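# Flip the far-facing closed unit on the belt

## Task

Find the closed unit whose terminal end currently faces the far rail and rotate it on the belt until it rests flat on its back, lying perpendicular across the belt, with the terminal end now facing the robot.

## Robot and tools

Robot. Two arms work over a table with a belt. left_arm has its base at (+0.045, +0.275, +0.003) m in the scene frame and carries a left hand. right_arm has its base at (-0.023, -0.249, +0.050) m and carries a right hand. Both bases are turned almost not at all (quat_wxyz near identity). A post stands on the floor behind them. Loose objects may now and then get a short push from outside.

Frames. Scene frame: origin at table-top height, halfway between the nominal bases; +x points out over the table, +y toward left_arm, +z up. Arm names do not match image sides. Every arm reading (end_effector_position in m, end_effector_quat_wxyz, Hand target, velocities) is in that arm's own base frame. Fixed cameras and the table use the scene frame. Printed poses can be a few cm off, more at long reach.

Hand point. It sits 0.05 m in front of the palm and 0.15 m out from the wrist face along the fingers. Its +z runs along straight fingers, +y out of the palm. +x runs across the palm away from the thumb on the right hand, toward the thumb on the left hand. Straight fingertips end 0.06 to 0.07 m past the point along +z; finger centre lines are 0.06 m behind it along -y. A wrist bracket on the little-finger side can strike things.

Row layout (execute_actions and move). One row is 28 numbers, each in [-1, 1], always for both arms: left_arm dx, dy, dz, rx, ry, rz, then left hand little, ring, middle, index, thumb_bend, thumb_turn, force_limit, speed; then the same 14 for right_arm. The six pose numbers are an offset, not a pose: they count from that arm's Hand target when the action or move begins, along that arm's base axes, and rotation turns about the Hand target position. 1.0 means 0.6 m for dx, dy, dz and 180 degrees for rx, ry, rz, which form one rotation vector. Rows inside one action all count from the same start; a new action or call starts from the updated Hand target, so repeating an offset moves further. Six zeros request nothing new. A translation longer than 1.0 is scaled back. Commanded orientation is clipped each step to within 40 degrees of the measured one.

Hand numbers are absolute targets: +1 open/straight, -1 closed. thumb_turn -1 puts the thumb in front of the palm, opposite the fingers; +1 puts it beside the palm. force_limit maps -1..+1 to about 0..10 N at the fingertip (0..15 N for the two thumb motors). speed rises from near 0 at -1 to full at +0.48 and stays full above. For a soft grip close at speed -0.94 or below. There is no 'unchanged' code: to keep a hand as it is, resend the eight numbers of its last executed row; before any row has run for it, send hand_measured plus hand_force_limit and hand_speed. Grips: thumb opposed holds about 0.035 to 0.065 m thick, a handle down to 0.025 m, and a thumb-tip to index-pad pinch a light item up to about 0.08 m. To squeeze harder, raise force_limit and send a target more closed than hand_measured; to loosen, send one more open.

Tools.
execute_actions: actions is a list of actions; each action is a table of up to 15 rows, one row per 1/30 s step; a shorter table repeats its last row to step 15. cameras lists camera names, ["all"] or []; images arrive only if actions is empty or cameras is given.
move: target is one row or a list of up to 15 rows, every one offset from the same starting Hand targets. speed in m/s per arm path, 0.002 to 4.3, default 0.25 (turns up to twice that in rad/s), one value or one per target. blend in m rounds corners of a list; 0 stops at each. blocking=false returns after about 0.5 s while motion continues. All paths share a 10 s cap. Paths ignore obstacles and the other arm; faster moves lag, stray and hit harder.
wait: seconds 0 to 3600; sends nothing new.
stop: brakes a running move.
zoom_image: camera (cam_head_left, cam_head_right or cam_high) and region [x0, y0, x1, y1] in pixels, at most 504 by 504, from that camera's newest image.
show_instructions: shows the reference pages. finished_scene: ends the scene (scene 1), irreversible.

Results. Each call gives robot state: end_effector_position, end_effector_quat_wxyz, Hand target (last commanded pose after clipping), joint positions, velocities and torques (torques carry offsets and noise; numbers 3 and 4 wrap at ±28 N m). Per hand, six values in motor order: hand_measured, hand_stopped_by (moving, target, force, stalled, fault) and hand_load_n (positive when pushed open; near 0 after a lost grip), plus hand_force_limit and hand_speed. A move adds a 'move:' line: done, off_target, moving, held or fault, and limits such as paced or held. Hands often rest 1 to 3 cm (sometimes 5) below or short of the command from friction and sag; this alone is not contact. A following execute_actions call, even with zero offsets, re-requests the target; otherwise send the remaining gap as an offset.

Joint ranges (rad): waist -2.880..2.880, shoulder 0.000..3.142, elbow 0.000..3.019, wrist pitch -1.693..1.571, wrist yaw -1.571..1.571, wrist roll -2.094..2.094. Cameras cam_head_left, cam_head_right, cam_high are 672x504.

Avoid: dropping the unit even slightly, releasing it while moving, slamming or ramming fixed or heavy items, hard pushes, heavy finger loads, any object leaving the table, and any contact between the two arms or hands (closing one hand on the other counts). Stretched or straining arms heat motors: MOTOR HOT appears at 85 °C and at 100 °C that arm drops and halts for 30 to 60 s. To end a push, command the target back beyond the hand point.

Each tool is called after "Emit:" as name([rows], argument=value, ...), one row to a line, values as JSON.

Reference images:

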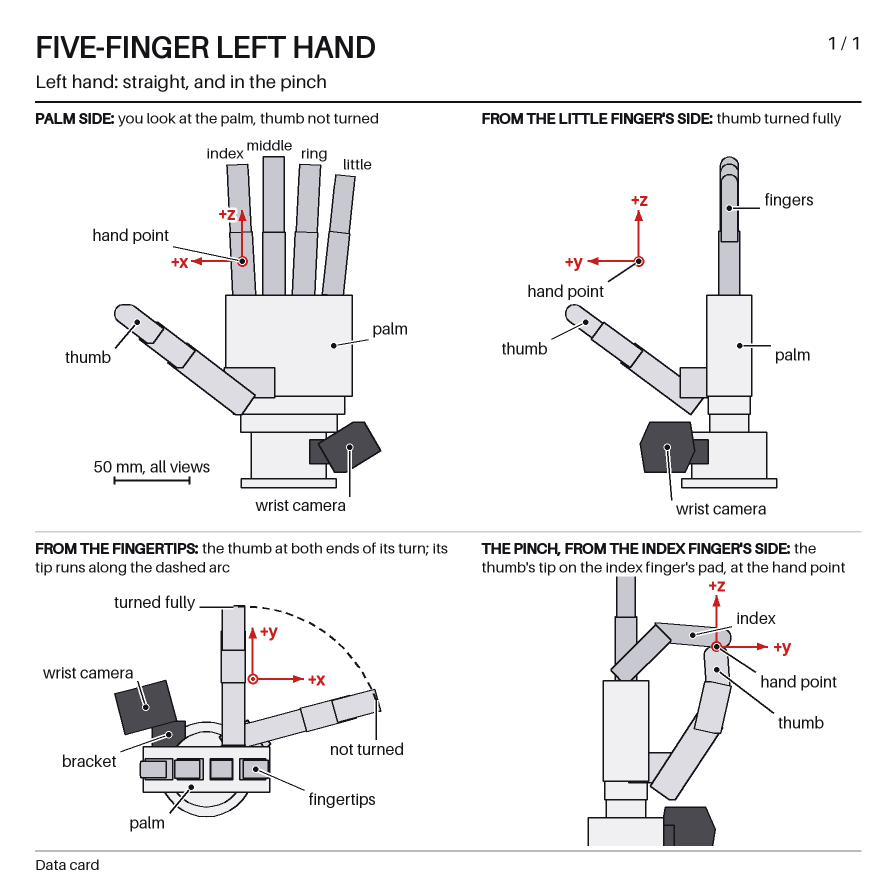

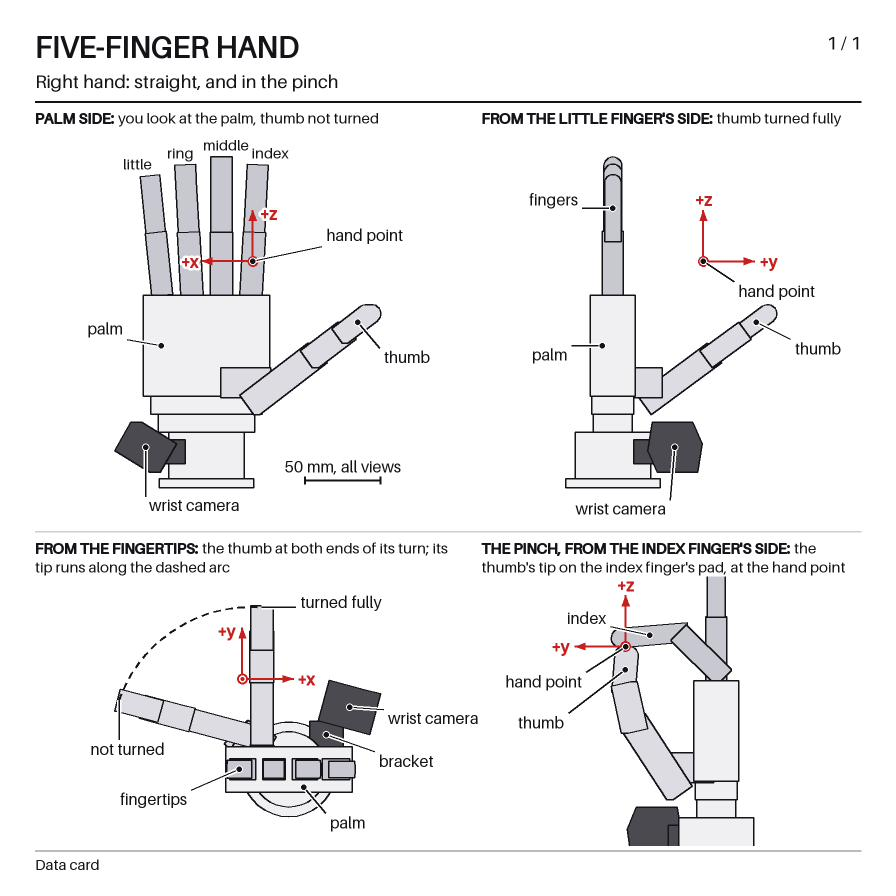

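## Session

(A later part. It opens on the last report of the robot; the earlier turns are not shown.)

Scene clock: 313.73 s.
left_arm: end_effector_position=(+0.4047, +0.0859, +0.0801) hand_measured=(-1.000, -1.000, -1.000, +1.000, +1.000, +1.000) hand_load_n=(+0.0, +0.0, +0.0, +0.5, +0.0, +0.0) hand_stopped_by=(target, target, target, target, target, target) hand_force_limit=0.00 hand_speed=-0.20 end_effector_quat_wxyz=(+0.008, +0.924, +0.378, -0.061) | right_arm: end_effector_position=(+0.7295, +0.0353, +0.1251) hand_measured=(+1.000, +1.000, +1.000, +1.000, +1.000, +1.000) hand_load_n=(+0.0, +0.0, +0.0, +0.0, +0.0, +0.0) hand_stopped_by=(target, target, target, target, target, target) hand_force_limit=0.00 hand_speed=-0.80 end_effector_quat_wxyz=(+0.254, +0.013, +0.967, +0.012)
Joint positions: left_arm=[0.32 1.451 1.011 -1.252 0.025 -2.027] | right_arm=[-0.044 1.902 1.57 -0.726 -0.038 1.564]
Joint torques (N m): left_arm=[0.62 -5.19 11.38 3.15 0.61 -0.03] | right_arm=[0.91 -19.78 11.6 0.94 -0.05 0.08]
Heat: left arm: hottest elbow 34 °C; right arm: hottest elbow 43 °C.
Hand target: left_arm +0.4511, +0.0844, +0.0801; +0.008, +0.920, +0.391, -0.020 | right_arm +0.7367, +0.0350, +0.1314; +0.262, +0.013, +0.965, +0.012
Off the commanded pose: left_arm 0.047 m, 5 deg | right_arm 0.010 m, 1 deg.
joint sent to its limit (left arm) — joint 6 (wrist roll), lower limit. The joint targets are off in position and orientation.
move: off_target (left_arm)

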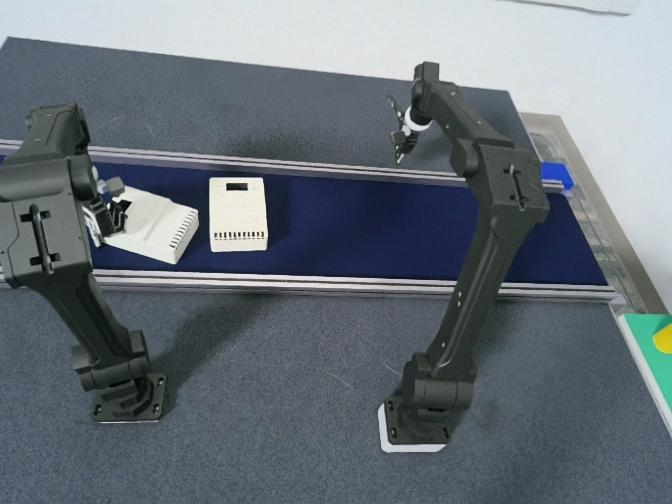

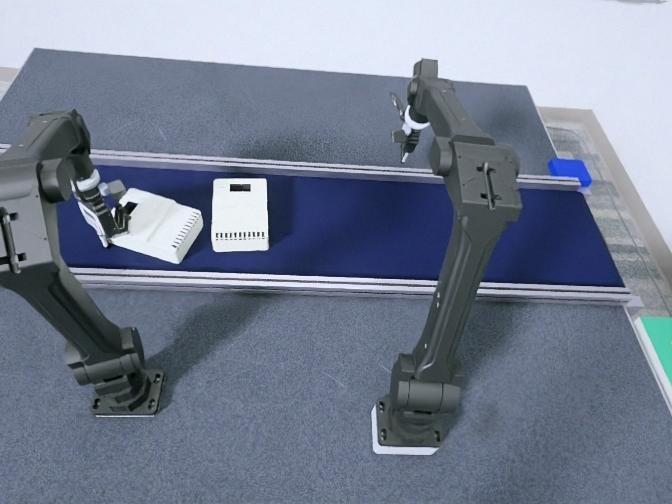

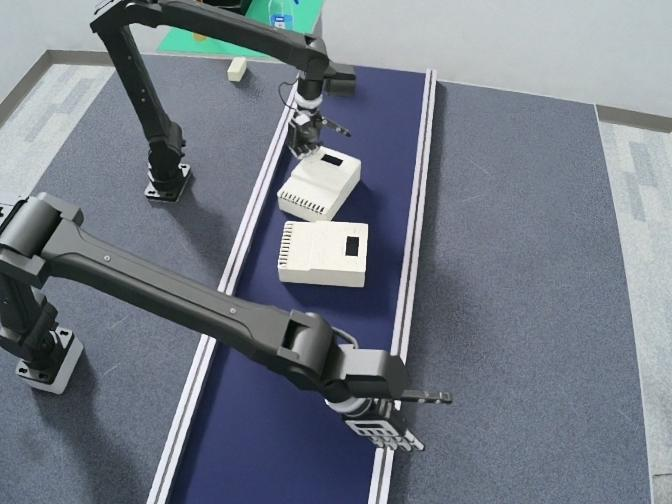

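Emit:
move([
  [0.0449,-0.0157,0,0,0,-0.015,-1,-1,-1,1,1,1,0,-0.2,0,0,0,0,0,0,1,1,1,1,1,1,0,-0.8],
  [0.0667,-0.038,0,0,0,-0.03,-1,-1,-1,1,1,1,0,-0.2,0,0,0,0,0,0,1,1,1,1,1,1,0,-0.8],
], speed=[0.03,0.03], blend=[0.005,0], cameras=["all"])

Emit:
zoom_image(camera="cam_head_right", region=[60, 140, 220, 300])

Emit:
zoom_image(camera="cam_high", region=[240, 80, 440, 280])

Scene clock: 326.67 s.
left_arm: end_effector_position=(+0.4606, +0.0729, +0.0821) hand_measured=(-1.000, -1.000, -1.000, +1.000, +1.000, +1.000) hand_load_n=(+0.0, +0.0, +0.0, +0.0, +0.0, +0.0) hand_stopped_by=(target, target, target, target, target, target) hand_force_limit=0.00 hand_speed=-0.20 end_effector_quat_wxyz=(+0.002, +0.938, +0.346, -0.039) | right_arm: end_effector_position=(+0.7295, +0.0353, +0.1251) hand_measured=(+1.000, +1.000, +1.000, +1.000, +1.000, +1.000) hand_load_n=(+0.0, +0.0, +0.0, -0.5, -0.5, +0.0) hand_stopped_by=(target, target, target, target, target, target) hand_force_limit=0.00 hand_speed=-0.80 end_effector_quat_wxyz=(+0.254, +0.013, +0.967, +0.012)
Joint positions: left_arm=[0.25 1.553 1.129 -1.224 0.013 -2.027] | right_arm=[-0.044 1.902 1.57 -0.726 -0.038 1.564]
Joint torques (N m): left_arm=[0.38 -7.24 10.69 1.73 0.58 -0.03] | right_arm=[0.09 -19.84 11.84 1.57 -0.07 0.05]
Motor temperatures (°C): left_arm=[31 29 37 26 32 22] | right_arm=[27 31 43 28 26 25]
Heat: left arm: hottest elbow 37 °C; right arm: hottest elbow 43 °C.
Hand target: left_arm +0.4912, +0.0615, +0.0801; +0.007, +0.938, +0.347, -0.020 | right_arm +0.7367, +0.0350, +0.1314; +0.262, +0.013, +0.965, +0.012
Off the commanded pose: left_arm 0.033 m, 2 deg | right_arm 0.010 m, 1 deg.
joint sent to its limit (left arm) — joint 6 (wrist roll), lower limit. The joint targets still meet the commanded pose.
move: off_target (left_arm)

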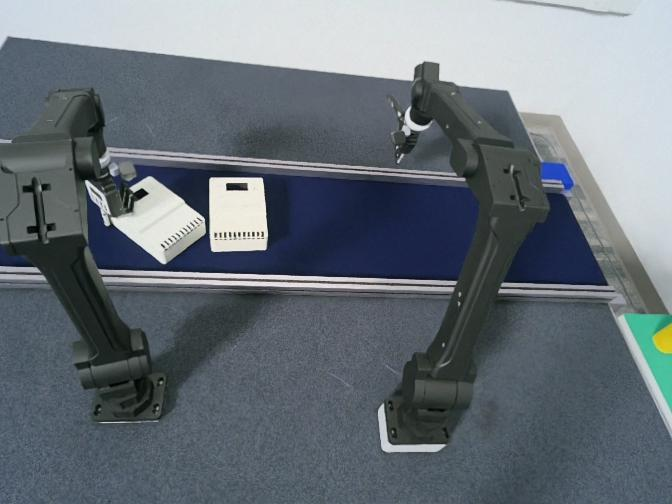

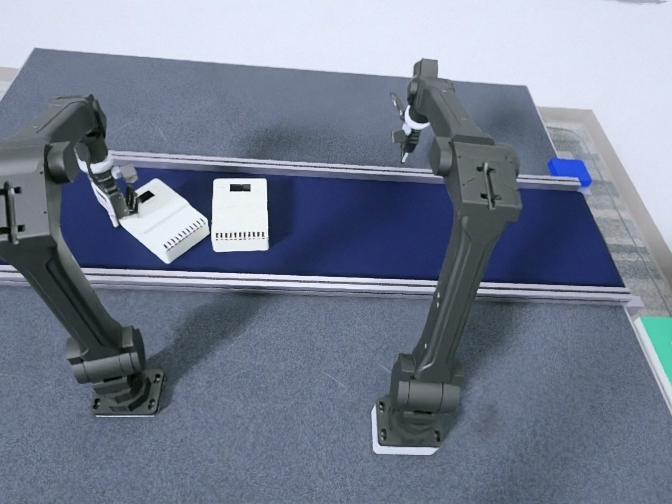

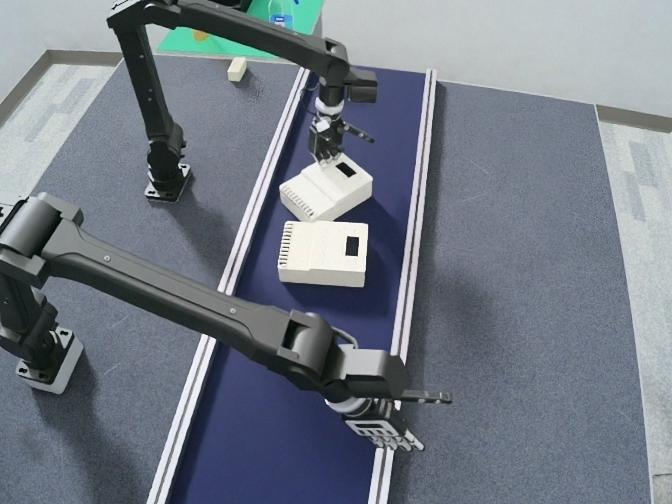

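Scaled by 3.150 from the camera's image (finer frame: 960x720).

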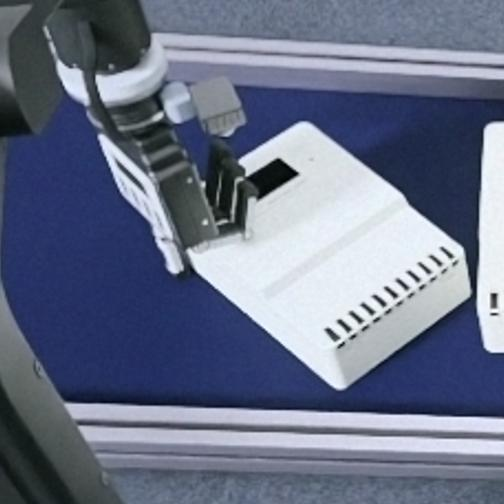

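Scaled by 2.520 from the camera's image (finer frame: 960x720).

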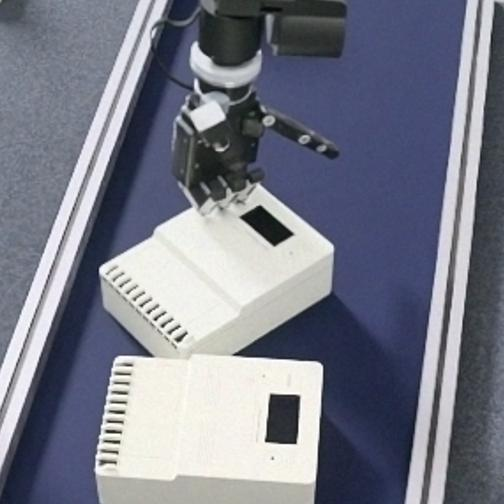

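Emit:
move([
  [-0.077,0.039,0,0,0,0,-1,-1,-1,1,1,1,0,-0.2,0,0,0,0,0,0,1,1,1,1,1,1,0,-0.8],
  [-0.077,0.039,0.183,0,0,0,-1,-1,-1,1,1,1,0,-0.2,0,0,0,0,0,0,1,1,1,1,1,1,0,-0.8],
  [-0.3493,-0.2608,0.183,0,0,-0.4456,-1,-1,1,1,1,1,0,-0.2,0,0,0,0,0,0,1,1,1,1,1,1,0,-0.8],
  [-0.3493,-0.2608,0.08,0,0,-0.4456,-1,-1,1,1,1,1,0,-0.2,0,0,0,0,0,0,1,1,1,1,1,1,0,-0.8],
], speed=[0.08,0.15,0.22,0.12], blend=[0.01,0.02,0,0], cameras=["all"])

Emit:
zoom_image(camera="cam_high", region=[240, 80, 440, 280])

Emit:
zoom_image(camera="cam_head_right", region=[80, 140, 240, 300])

Scene clock: 352.23 s.
left_arm: end_effector_position=(+0.2842, -0.0937, +0.1346) hand_measured=(-1.000, -1.000, +1.000, +1.000, +1.000, +1.000) hand_load_n=(+0.0, +0.0, +0.0, +0.0, +0.0, +0.0) hand_stopped_by=(target, target, target, target, target, target) hand_force_limit=0.00 hand_speed=-0.20 end_effector_quat_wxyz=(-0.008, +0.943, -0.332, -0.014) | right_arm: end_effector_position=(+0.7295, +0.0353, +0.1251) hand_measured=(+1.000, +1.000, +1.000, +1.000, +1.000, +1.000) hand_load_n=(+0.0, +0.0, +0.0, +0.0, -0.5, +0.0) hand_stopped_by=(target, target, target, target, target, target) hand_force_limit=0.00 hand_speed=-0.80 end_effector_quat_wxyz=(+0.254, +0.013, +0.967, +0.012)
Joint positions: left_arm=[-0.105 1.171 0.902 -1.324 -0.022 -0.998] | right_arm=[-0.044 1.902 1.57 -0.726 -0.038 1.564]
Joint torques (N m): left_arm=[1.96 -4.48 7.15 0.47 -0.15 0.07] | right_arm=[-0.15 -19.02 11.51 1.2 -0.05 0.1]
Heat: left arm: hottest elbow 37 °C; right arm: hottest elbow 43 °C.
Hand target: left_arm +0.2816, -0.0950, +0.1281; -0.008, +0.941, -0.339, -0.019 | right_arm +0.7367, +0.0350, +0.1314; +0.262, +0.013, +0.965, +0.012
Off the commanded pose: left_arm 0.007 m, 1 deg | right_arm 0.010 m, 1 deg.
move: done

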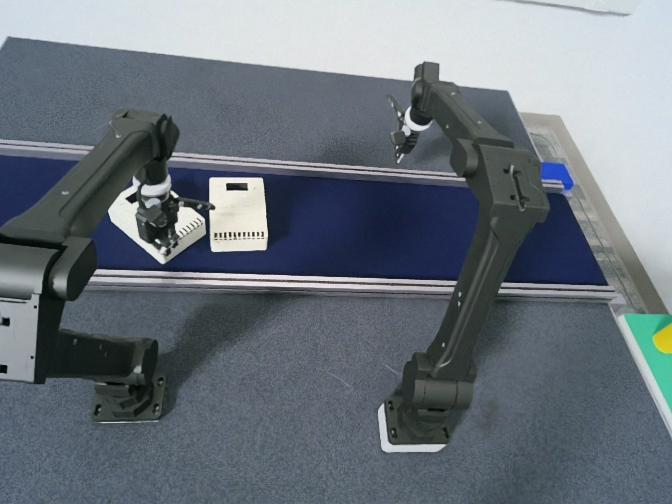

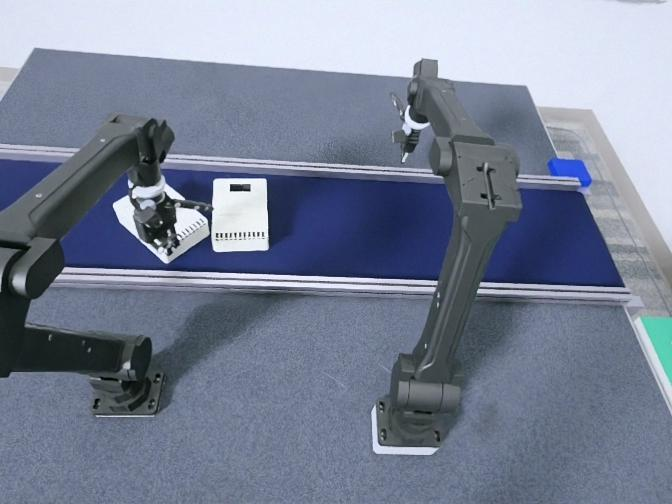

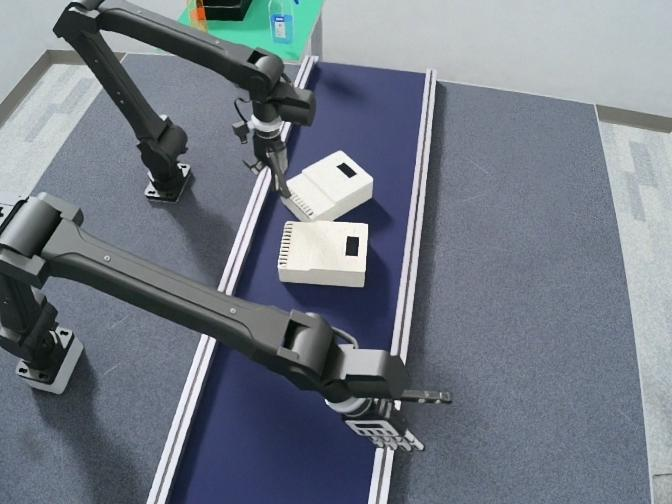

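Scaled by 2.520 from the camera's image (finer frame: 960x720).

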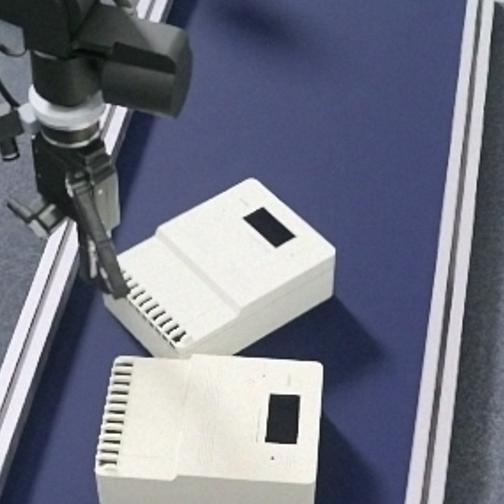

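Scaled by 3.150 from the camera's image (finer frame: 960x720).

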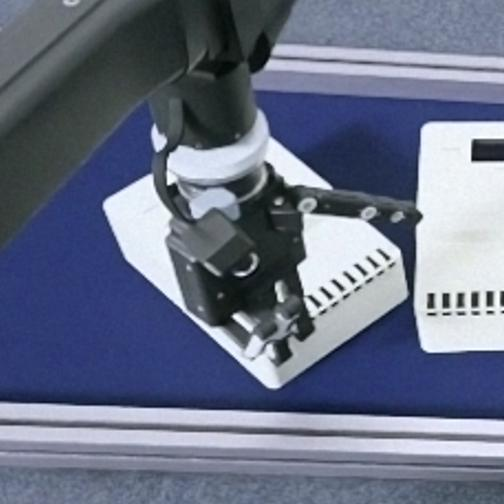

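Emit:
zoom_image(camera="cam_head_left", region=[80, 140, 240, 300])

Scaled by 3.150 from the camera's image (finer frame: 960x720).

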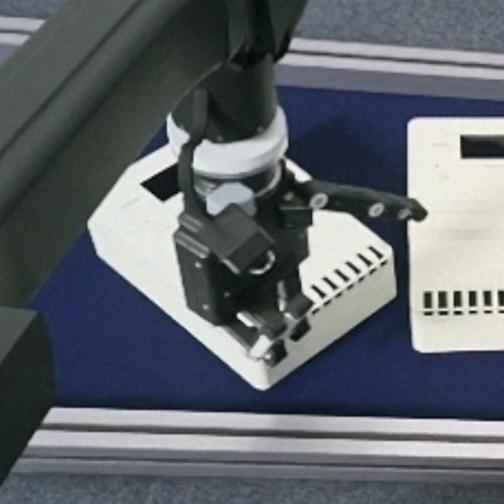

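Emit:
move([
  [0.0117,-0.0067,0,0,0,0,-1,-1,1,1,1,1,0,-0.2,0,0,0,0,0,0,1,1,1,1,1,1,0,-0.8],
  [0.0117,-0.0067,-0.075,0,0,0,-1,-1,1,1,1,1,0,-0.2,0,0,0,0,0,0,1,1,1,1,1,1,0,-0.8],
], speed=[0.05,0.04], blend=[0.003,0], cameras=["all"])

Emit:
zoom_image(camera="cam_high", region=[240, 80, 440, 280])

Emit:
zoom_image(camera="cam_head_right", region=[80, 140, 240, 300])

Scene clock: 366.40 s.
left_arm: end_effector_position=(+0.2927, -0.0964, +0.0913) hand_measured=(-1.000, -1.000, +1.000, +1.000, +1.000, +1.000) hand_load_n=(+0.0, +0.0, +0.0, +0.0, +0.0, +0.0) hand_stopped_by=(target, target, target, target, target, target) hand_force_limit=0.00 hand_speed=-0.20 end_effector_quat_wxyz=(-0.009, +0.942, -0.335, -0.011) | right_arm: end_effector_position=(+0.7295, +0.0353, +0.1251) hand_measured=(+1.000, +1.000, +1.000, +1.000, +1.000, +1.000) hand_load_n=(+0.0, +0.0, +0.0, +0.0, +0.0, +0.0) hand_stopped_by=(target, target, target, target, target, target) hand_force_limit=0.00 hand_speed=-0.80 end_effector_quat_wxyz=(+0.254, +0.013, +0.967, +0.012)
Joint positions: left_arm=[-0.111 1.236 0.833 -1.185 -0.022 -0.998] | right_arm=[-0.044 1.902 1.57 -0.726 -0.038 1.564]
Joint torques (N m): left_arm=[1.9 -4.78 6.63 0.49 -0.14 -0.04] | right_arm=[-0.32 -18.55 11.69 1.11 -0.09 0.13]
Heat: left arm: hottest elbow 35 °C; right arm: hottest elbow 43 °C.
Hand target: left_arm +0.2887, -0.0989, +0.0831; -0.008, +0.941, -0.339, -0.019 | right_arm +0.7367, +0.0350, +0.1314; +0.262, +0.013, +0.965, +0.012
Off the commanded pose: left_arm 0.009 m, 1 deg | right_arm 0.010 m, 1 deg.
move: done

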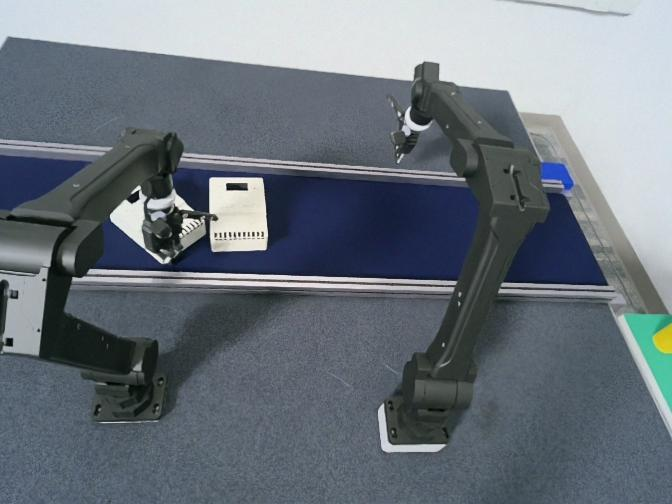

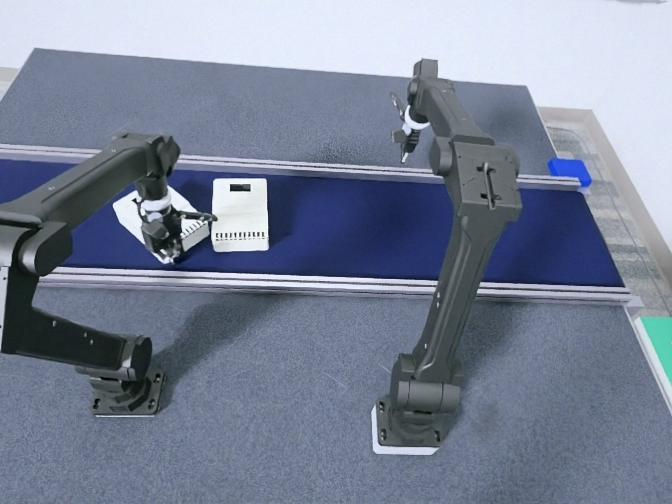

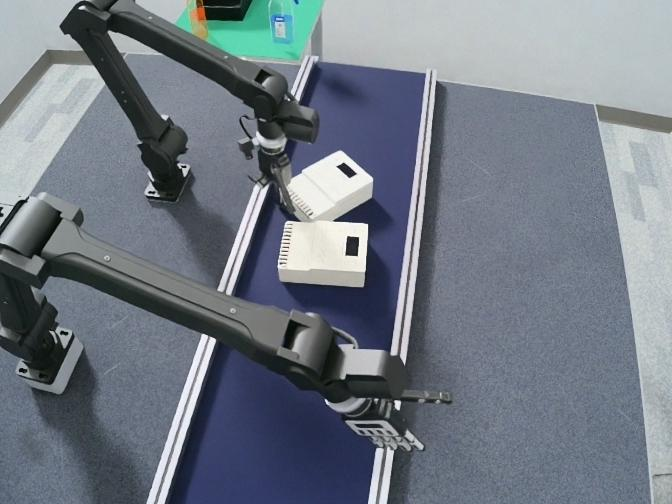

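Scaled by 2.520 from the camera's image (finer frame: 960x720).

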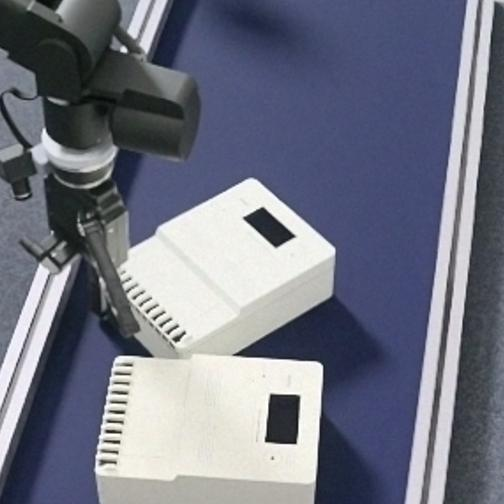

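Scaled by 3.150 from the camera's image (finer frame: 960x720).

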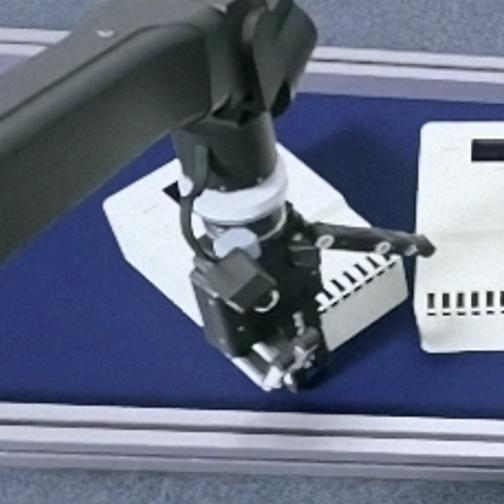

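Emit:
move([
  [0.0113,0.0137,-0.005,0,0,0,-1,-1,1,1,1,1,0,-0.2,0,0,0,0,0,0,1,1,1,1,1,1,0,-0.8],
  [0.0733,0.1067,-0.005,0,0,-0.0556,-1,-1,1,1,1,1,0,-0.2,0,0,0,0,0,0,1,1,1,1,1,1,0,-0.8],
], speed=[0.03,0.03], blend=[0.003,0], cameras=["all"])

Emit:
zoom_image(camera="cam_high", region=[240, 80, 440, 280])

Emit:
zoom_image(camera="cam_head_right", region=[80, 140, 240, 300])

Scene clock: 376.80 s.
left_arm: end_effector_position=(+0.3055, -0.0568, +0.0883) hand_measured=(-1.000, -1.000, +0.998, +1.000, +1.000, +1.000) hand_load_n=(+0.0, +0.0, -9.5, -0.5, +0.0, +0.0) hand_stopped_by=(target, target, target, target, target, target) hand_force_limit=0.00 hand_speed=-0.20 end_effector_quat_wxyz=(+0.016, +0.898, -0.438, -0.022) | right_arm: end_effector_position=(+0.7295, +0.0353, +0.1251) hand_measured=(+1.000, +1.000, +1.000, +1.000, +1.000, +1.000) hand_load_n=(+0.0, +0.0, +0.0, +0.0, +0.0, +0.0) hand_stopped_by=(target, target, target, target, target, target) hand_force_limit=0.00 hand_speed=-0.80 end_effector_quat_wxyz=(+0.254, +0.013, +0.967, +0.012)
Joint positions: left_arm=[0.02 1.341 0.907 -1.19 0.008 -0.643] | right_arm=[-0.044 1.902 1.57 -0.726 -0.038 1.564]
Joint torques (N m): left_arm=[5.25 -3.66 10.29 1.63 -1.54 -0.06] | right_arm=[1.67 -19.78 11.43 1.29 -0.08 0.08]
Heat: left arm: hottest elbow 34 °C; right arm: hottest elbow 43 °C.
Hand target: left_arm +0.3327, -0.0350, +0.0801; -0.009, +0.907, -0.420, -0.019 | right_arm +0.7367, +0.0350, +0.1314; +0.262, +0.013, +0.965, +0.012
Off the commanded pose: left_arm 0.036 m, 4 deg | right_arm 0.010 m, 1 deg.
move: off_target (left_arm)

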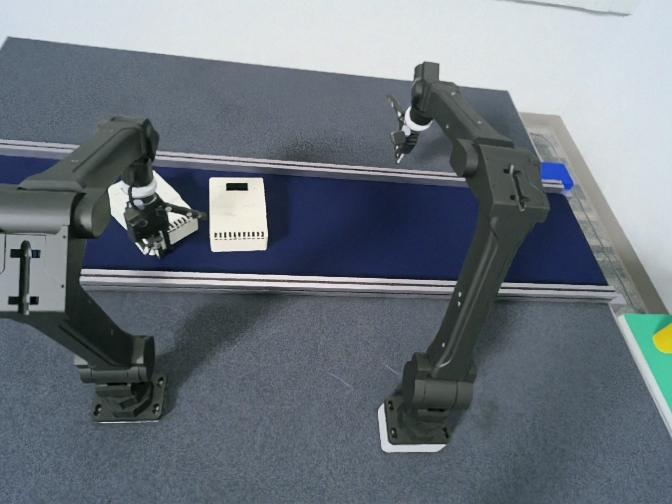

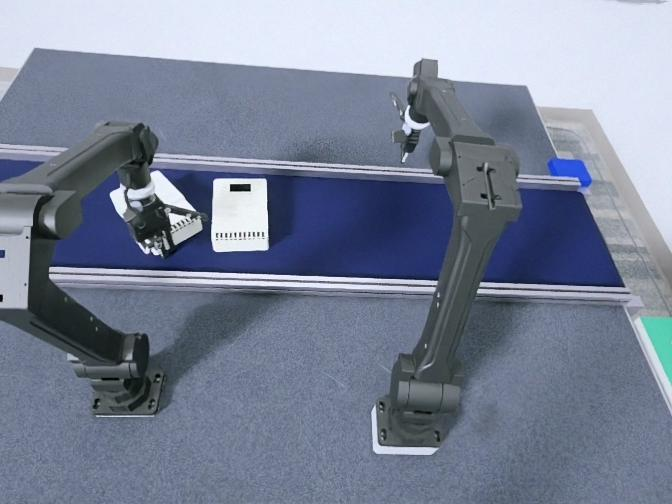

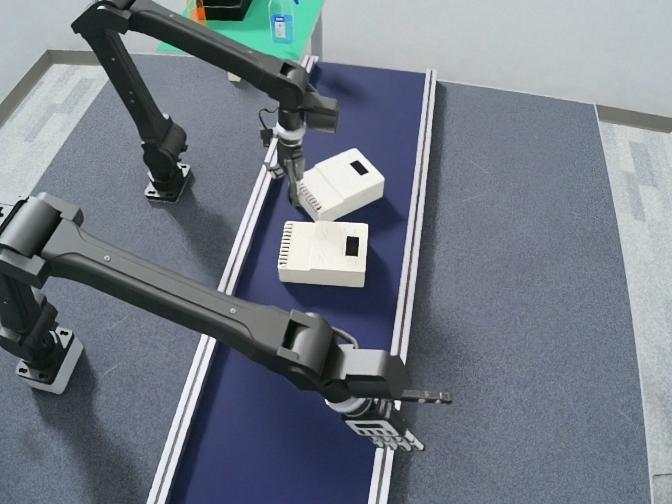

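Scaled by 2.520 from the camera's image (finer frame: 960x720).

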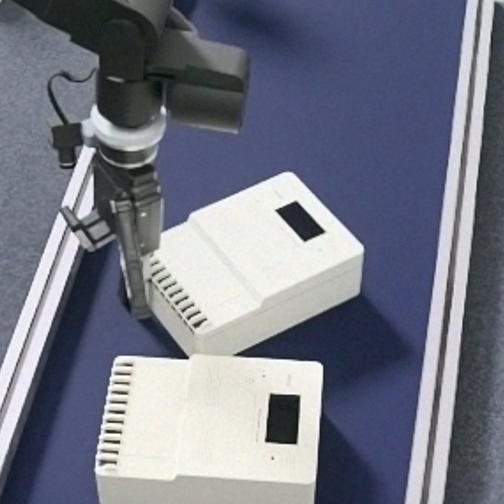

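Scaled by 3.150 from the camera's image (finer frame: 960x720).

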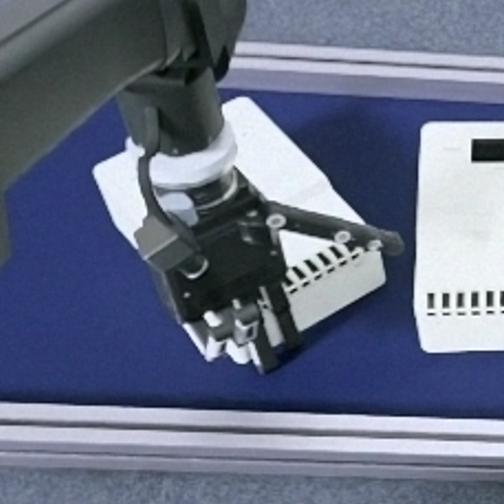

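Emit:
move([
  [-0.0878,-0.0917,0,0,0,0,-1,-1,1,1,1,1,0,-0.2,0,0,0,0,0,0,1,1,1,1,1,1,0,-0.8],
  [-0.0878,-0.0917,0.2,0,0,0,-1,-1,1,1,1,1,0,-0.2,0,0,0,0,0,0,1,1,1,1,1,1,0,-0.8],
  [0.2235,0.2433,0.2,0,0,0.5317,1,1,1,1,1,1,0,-0.2,0,0,0,0,0,0,1,1,1,1,1,1,0,-0.8],
  [0.2235,0.2433,-0.01,0,0,0.5317,1,1,1,1,1,1,0,-0.2,0,0,0,0,0,0,1,1,1,1,1,1,0,-0.8],
], speed=[0.08,0.18,0.3,0.14], blend=[0.01,0.02,0,0], cameras=["all"])

Emit:
zoom_image(camera="cam_high", region=[240, 80, 440, 280])

Emit:
zoom_image(camera="cam_head_right", region=[80, 140, 240, 300])

Scene clock: 397.90 s.
left_arm: end_effector_position=(+0.4693, +0.1076, +0.0893) hand_measured=(+1.000, +1.000, +1.000, +1.000, +1.000, +1.000) hand_load_n=(+0.0, +0.0, +0.0, +0.0, +0.0, +0.0) hand_stopped_by=(target, target, target, target, target, target) hand_force_limit=0.00 hand_speed=-0.20 end_effector_quat_wxyz=(+0.011, +0.926, +0.376, -0.010) | right_arm: end_effector_position=(+0.7295, +0.0353, +0.1251) hand_measured=(+1.000, +1.000, +1.000, +1.000, +1.000, +1.000) hand_load_n=(+0.5, +0.0, +0.0, +0.0, +0.0, +0.0) hand_stopped_by=(target, target, target, target, target, target) hand_force_limit=0.00 hand_speed=-0.80 end_effector_quat_wxyz=(+0.254, +0.013, +0.967, +0.012)
Joint positions: left_arm=[0.32 1.546 1.133 -1.176 0.023 -2.022] | right_arm=[-0.044 1.902 1.57 -0.726 -0.038 1.564]
Joint torques (N m): left_arm=[3.08 -8.59 6.52 0.81 -0.04 -0.09] | right_arm=[0.09 -19.14 11.73 1.21 -0.08 0.09]
Heat: left arm: hottest elbow 35 °C; right arm: hottest elbow 43 °C.
Hand target: left_arm +0.4668, +0.1111, +0.0742; +0.007, +0.920, +0.391, -0.019 | right_arm +0.7367, +0.0350, +0.1314; +0.262, +0.013, +0.965, +0.012
Off the commanded pose: left_arm 0.016 m, 2 deg | right_arm 0.010 m, 1 deg.
joint sent to its limit (left arm) — joint 6 (wrist roll), lower limit. The joint targets still meet the commanded pose.
move: off_target (left_arm); target 3's new numbers were sent with left_arm's hand 0.020 m and 3 deg from that target

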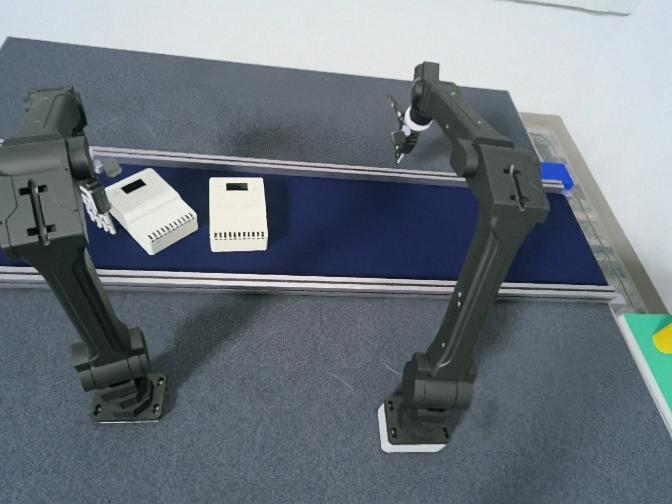

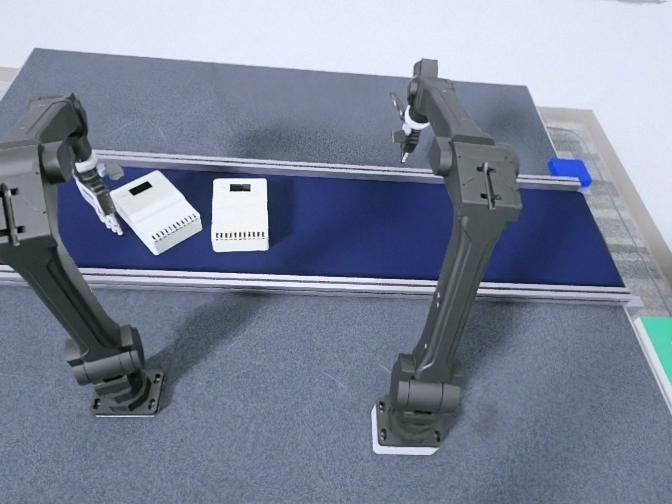

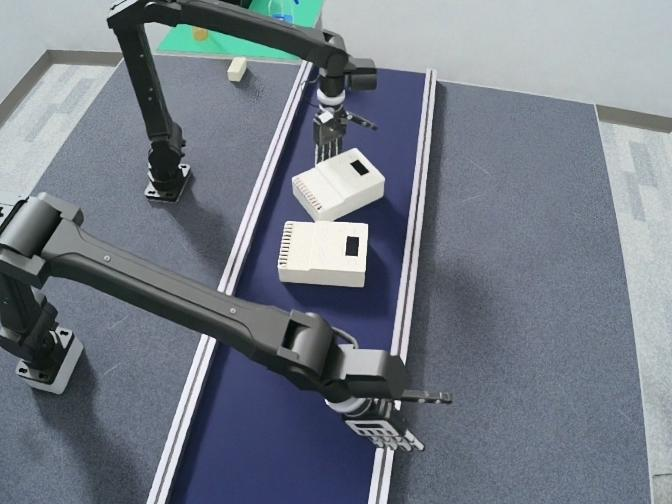

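Scaled by 2.520 from the camera's image (finer frame: 960x720).

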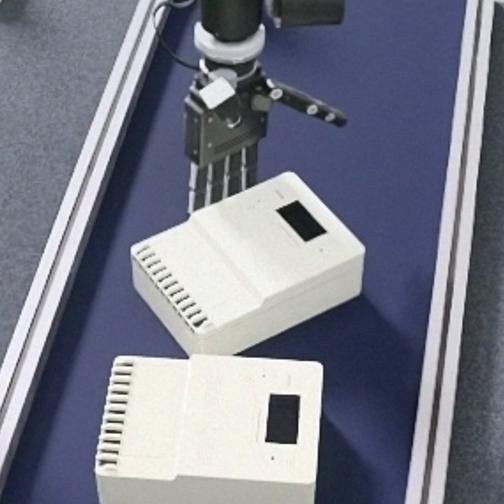

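Scaled by 3.150 from the camera's image (finer frame: 960x720).

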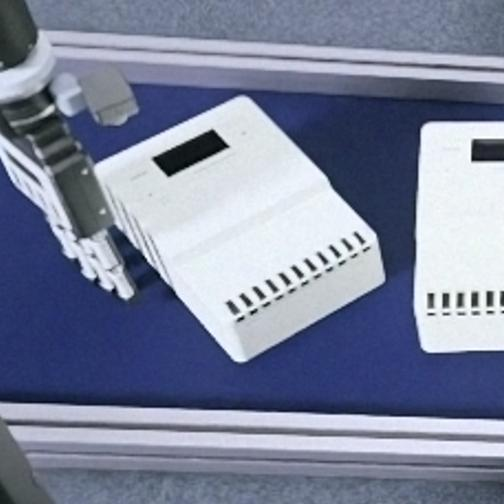

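Emit:
move([
  [0.0462,-0.0547,0,0,0,-0.0211,1,1,1,1,1,1,0,-0.2,0,0,0,0,0,0,1,1,1,1,1,1,0,-0.8],
  [0.1002,-0.1525,0,0,0,-0.1322,1,1,1,1,1,1,0,-0.2,0,0,0,0,0,0,1,1,1,1,1,1,0,-0.8],
  [0.104,-0.1888,0,0,0,-0.1878,1,1,1,1,1,1,0,-0.2,0,0,0,0,0,0,1,1,1,1,1,1,0,-0.8],
], speed=[0.05,0.04,0.04], blend=[0.003,0.01,0], cameras=["all"])

Emit:
zoom_image(camera="cam_high", region=[240, 80, 440, 280])

Emit:
zoom_image(camera="cam_head_right", region=[80, 140, 240, 300])

Scene clock: 414.77 s.
left_arm: end_effector_position=(+0.5100, +0.0239, +0.0866) hand_measured=(+1.000, +1.000, +1.000, +1.000, +1.000, +1.000) hand_load_n=(+0.0, +0.0, +0.5, +0.0, +0.0, +0.0) hand_stopped_by=(target, target, target, target, target, target) hand_force_limit=0.00 hand_speed=-0.20 end_effector_quat_wxyz=(-0.013, +0.990, +0.137, -0.022) | right_arm: end_effector_position=(+0.7295, +0.0353, +0.1251) hand_measured=(+1.000, +1.000, +1.000, +1.000, +1.000, +1.000) hand_load_n=(+0.0, +0.0, +0.0, +0.0, +0.0, +0.0) hand_stopped_by=(target, target, target, target, target, target) hand_force_limit=0.00 hand_speed=-0.80 end_effector_quat_wxyz=(+0.254, +0.013, +0.967, +0.012)
Joint positions: left_arm=[0.147 1.671 1.287 -1.23 -0.025 -1.698] | right_arm=[-0.044 1.902 1.57 -0.726 -0.038 1.564]
Joint torques (N m): left_arm=[-0.5 -8.53 10.19 0.99 0.88 0.2] | right_arm=[0.67 -19.9 11.75 1.24 -0.07 0.09]
Heat: left arm: hottest elbow 35 °C; right arm: hottest elbow 44 °C.
Hand target: left_arm +0.5291, -0.0022, +0.0741; +0.002, +0.994, +0.107, -0.021 | right_arm +0.7367, +0.0350, +0.1314; +0.262, +0.013, +0.965, +0.012
Off the commanded pose: left_arm 0.035 m, 4 deg | right_arm 0.010 m, 1 deg.
move: off_target (left_arm)

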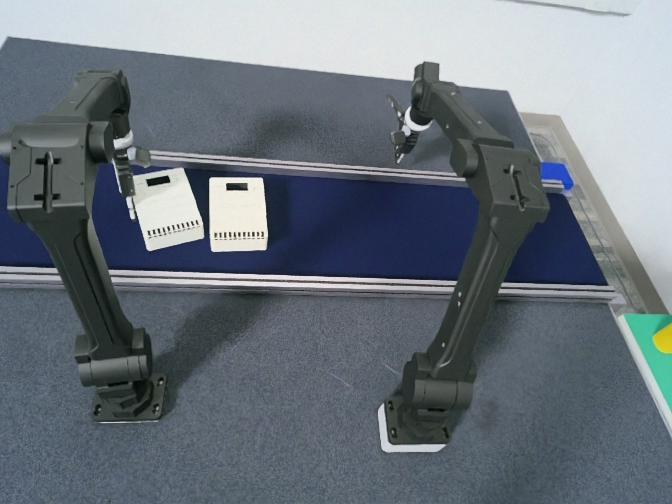

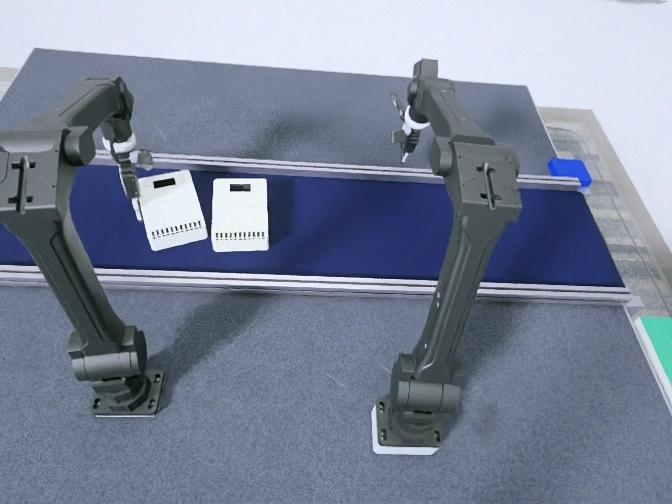

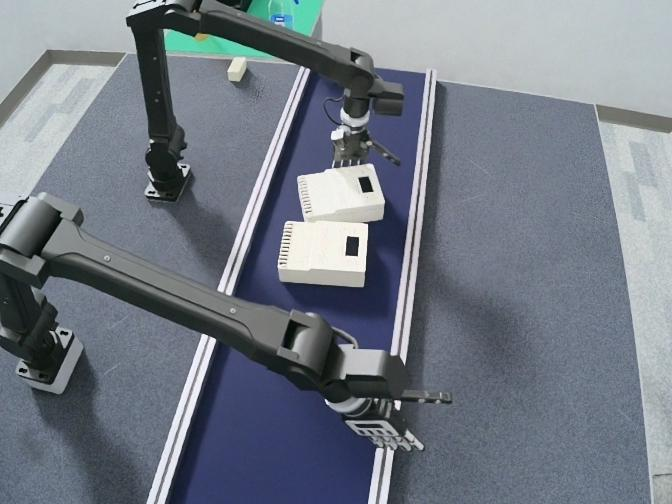

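Scaled by 2.520 from the camera's image (finer frame: 960x720).

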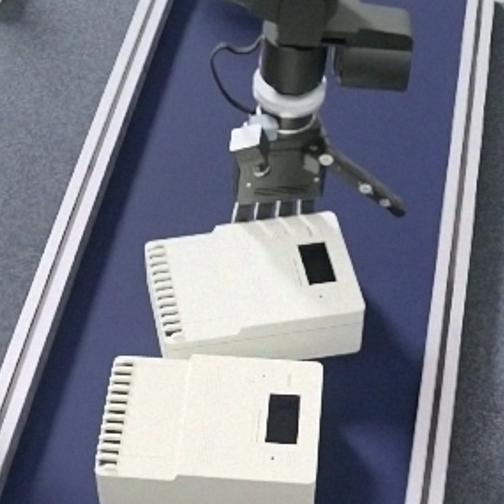

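Scaled by 3.150 from the camera's image (finer frame: 960x720).

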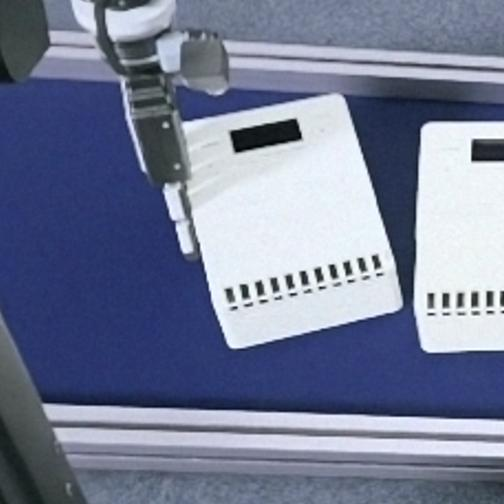

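Emit:
move([
  [-0.0535,0.1037,0,0,0,0,1,1,1,1,1,1,0,-0.2,0,0,0,0,0,0,1,1,1,1,1,1,0,-0.8],
  [-0.0535,0.1037,0.2,0,0,0,1,1,1,1,1,1,0,-0.2,0,0,0,0,0,0,1,1,1,1,1,1,0,-0.8],
  [0,-0.0313,0.2,0,0,-0.4528,1,1,1,1,1,1,0,-0.2,0,0,0,0,0,0,1,1,1,1,1,1,0,-0.8],
  [0,-0.0313,-0.005,0,0,-0.4528,1,1,1,1,1,1,0,-0.2,0,0,0,0,0,0,1,1,1,1,1,1,0,-0.8],
], speed=[0.08,0.18,0.3,0.14], blend=[0.01,0.02,0.01,0], cameras=["all"])

Emit:
zoom_image(camera="cam_high", region=[240, 80, 440, 280])

Emit:
zoom_image(camera="cam_head_right", region=[120, 140, 280, 300])

Scene clock: 429.13 s.
left_arm: end_effector_position=(+0.5324, -0.0190, +0.0904) hand_measured=(+1.000, +1.000, +1.000, +1.000, +1.000, +1.000) hand_load_n=(+0.0, +0.0, -0.5, +0.0, +0.0, +0.0) hand_stopped_by=(target, target, target, target, target, target) hand_force_limit=0.00 hand_speed=-0.20 end_effector_quat_wxyz=(-0.021, +0.826, -0.563, -0.004) | right_arm: end_effector_position=(+0.7295, +0.0353, +0.1251) hand_measured=(+1.000, +1.000, +1.000, +1.000, +1.000, +1.000) hand_load_n=(+0.0, +0.0, +0.0, +0.0, +0.0, +0.0) hand_stopped_by=(target, target, target, target, target, target) hand_force_limit=0.00 hand_speed=-0.80 end_effector_quat_wxyz=(+0.254, +0.013, +0.967, +0.012)
Joint positions: left_arm=[0.043 1.894 1.61 -1.27 -0.039 -0.332] | right_arm=[-0.044 1.902 1.57 -0.726 -0.038 1.564]
Joint torques (N m): left_arm=[2.32 -13.57 6.93 0.64 -0.16 0.07] | right_arm=[0.73 -19.08 11.74 1.21 -0.07 0.1]
Heat: left arm: hottest elbow 36 °C; right arm: hottest elbow 44 °C.
Hand target: left_arm +0.5292, -0.0210, +0.0710; -0.012, +0.823, -0.568, -0.017 | right_arm +0.7367, +0.0350, +0.1314; +0.262, +0.013, +0.965, +0.012
Off the commanded pose: left_arm 0.020 m, 2 deg | right_arm 0.010 m, 1 deg.
move: off_target (left_arm)

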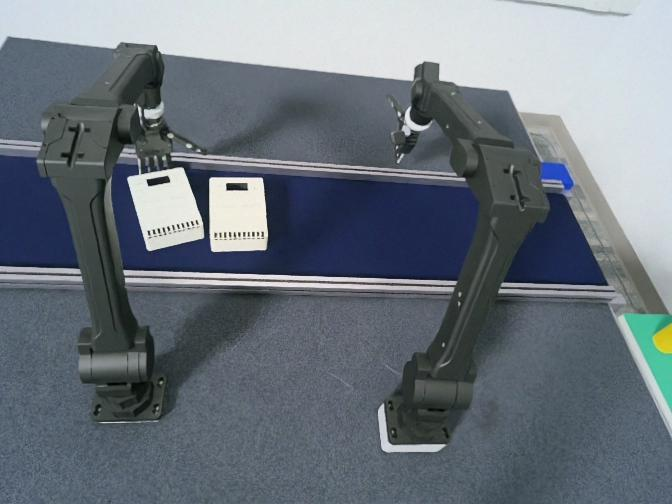

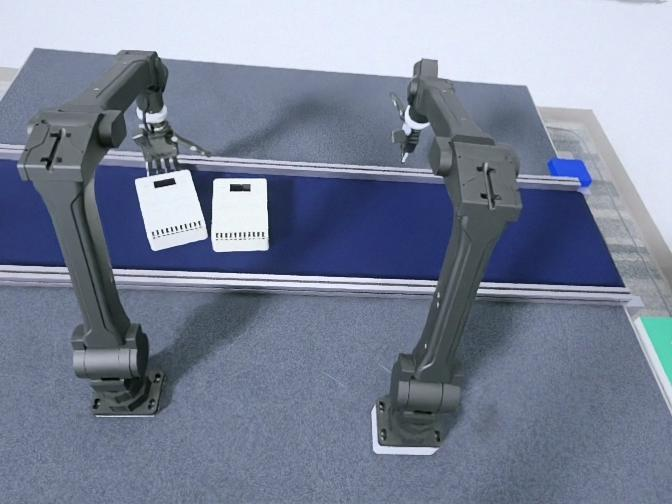

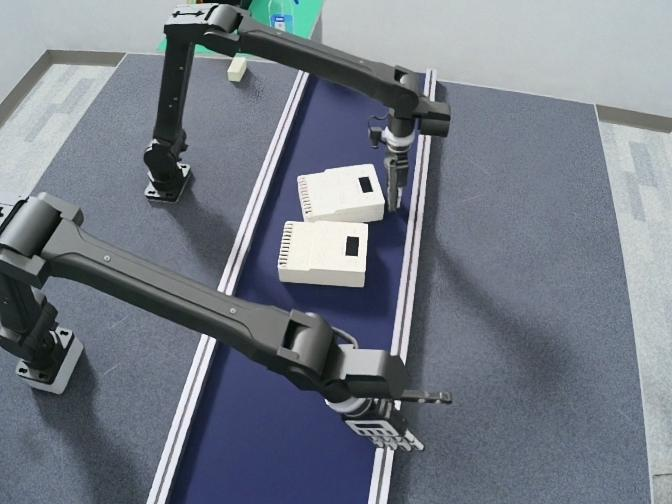

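Scaled by 2.520 from the camera's image (finer frame: 960x720).

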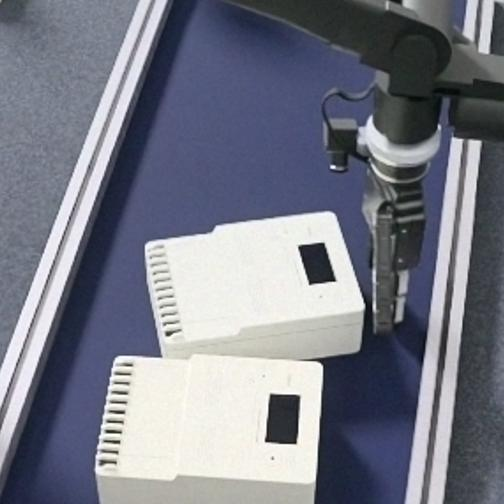

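Scaled by 3.150 from the camera's image (finer frame: 960x720).

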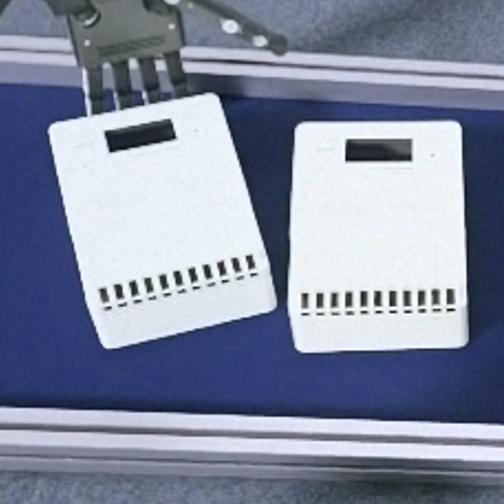

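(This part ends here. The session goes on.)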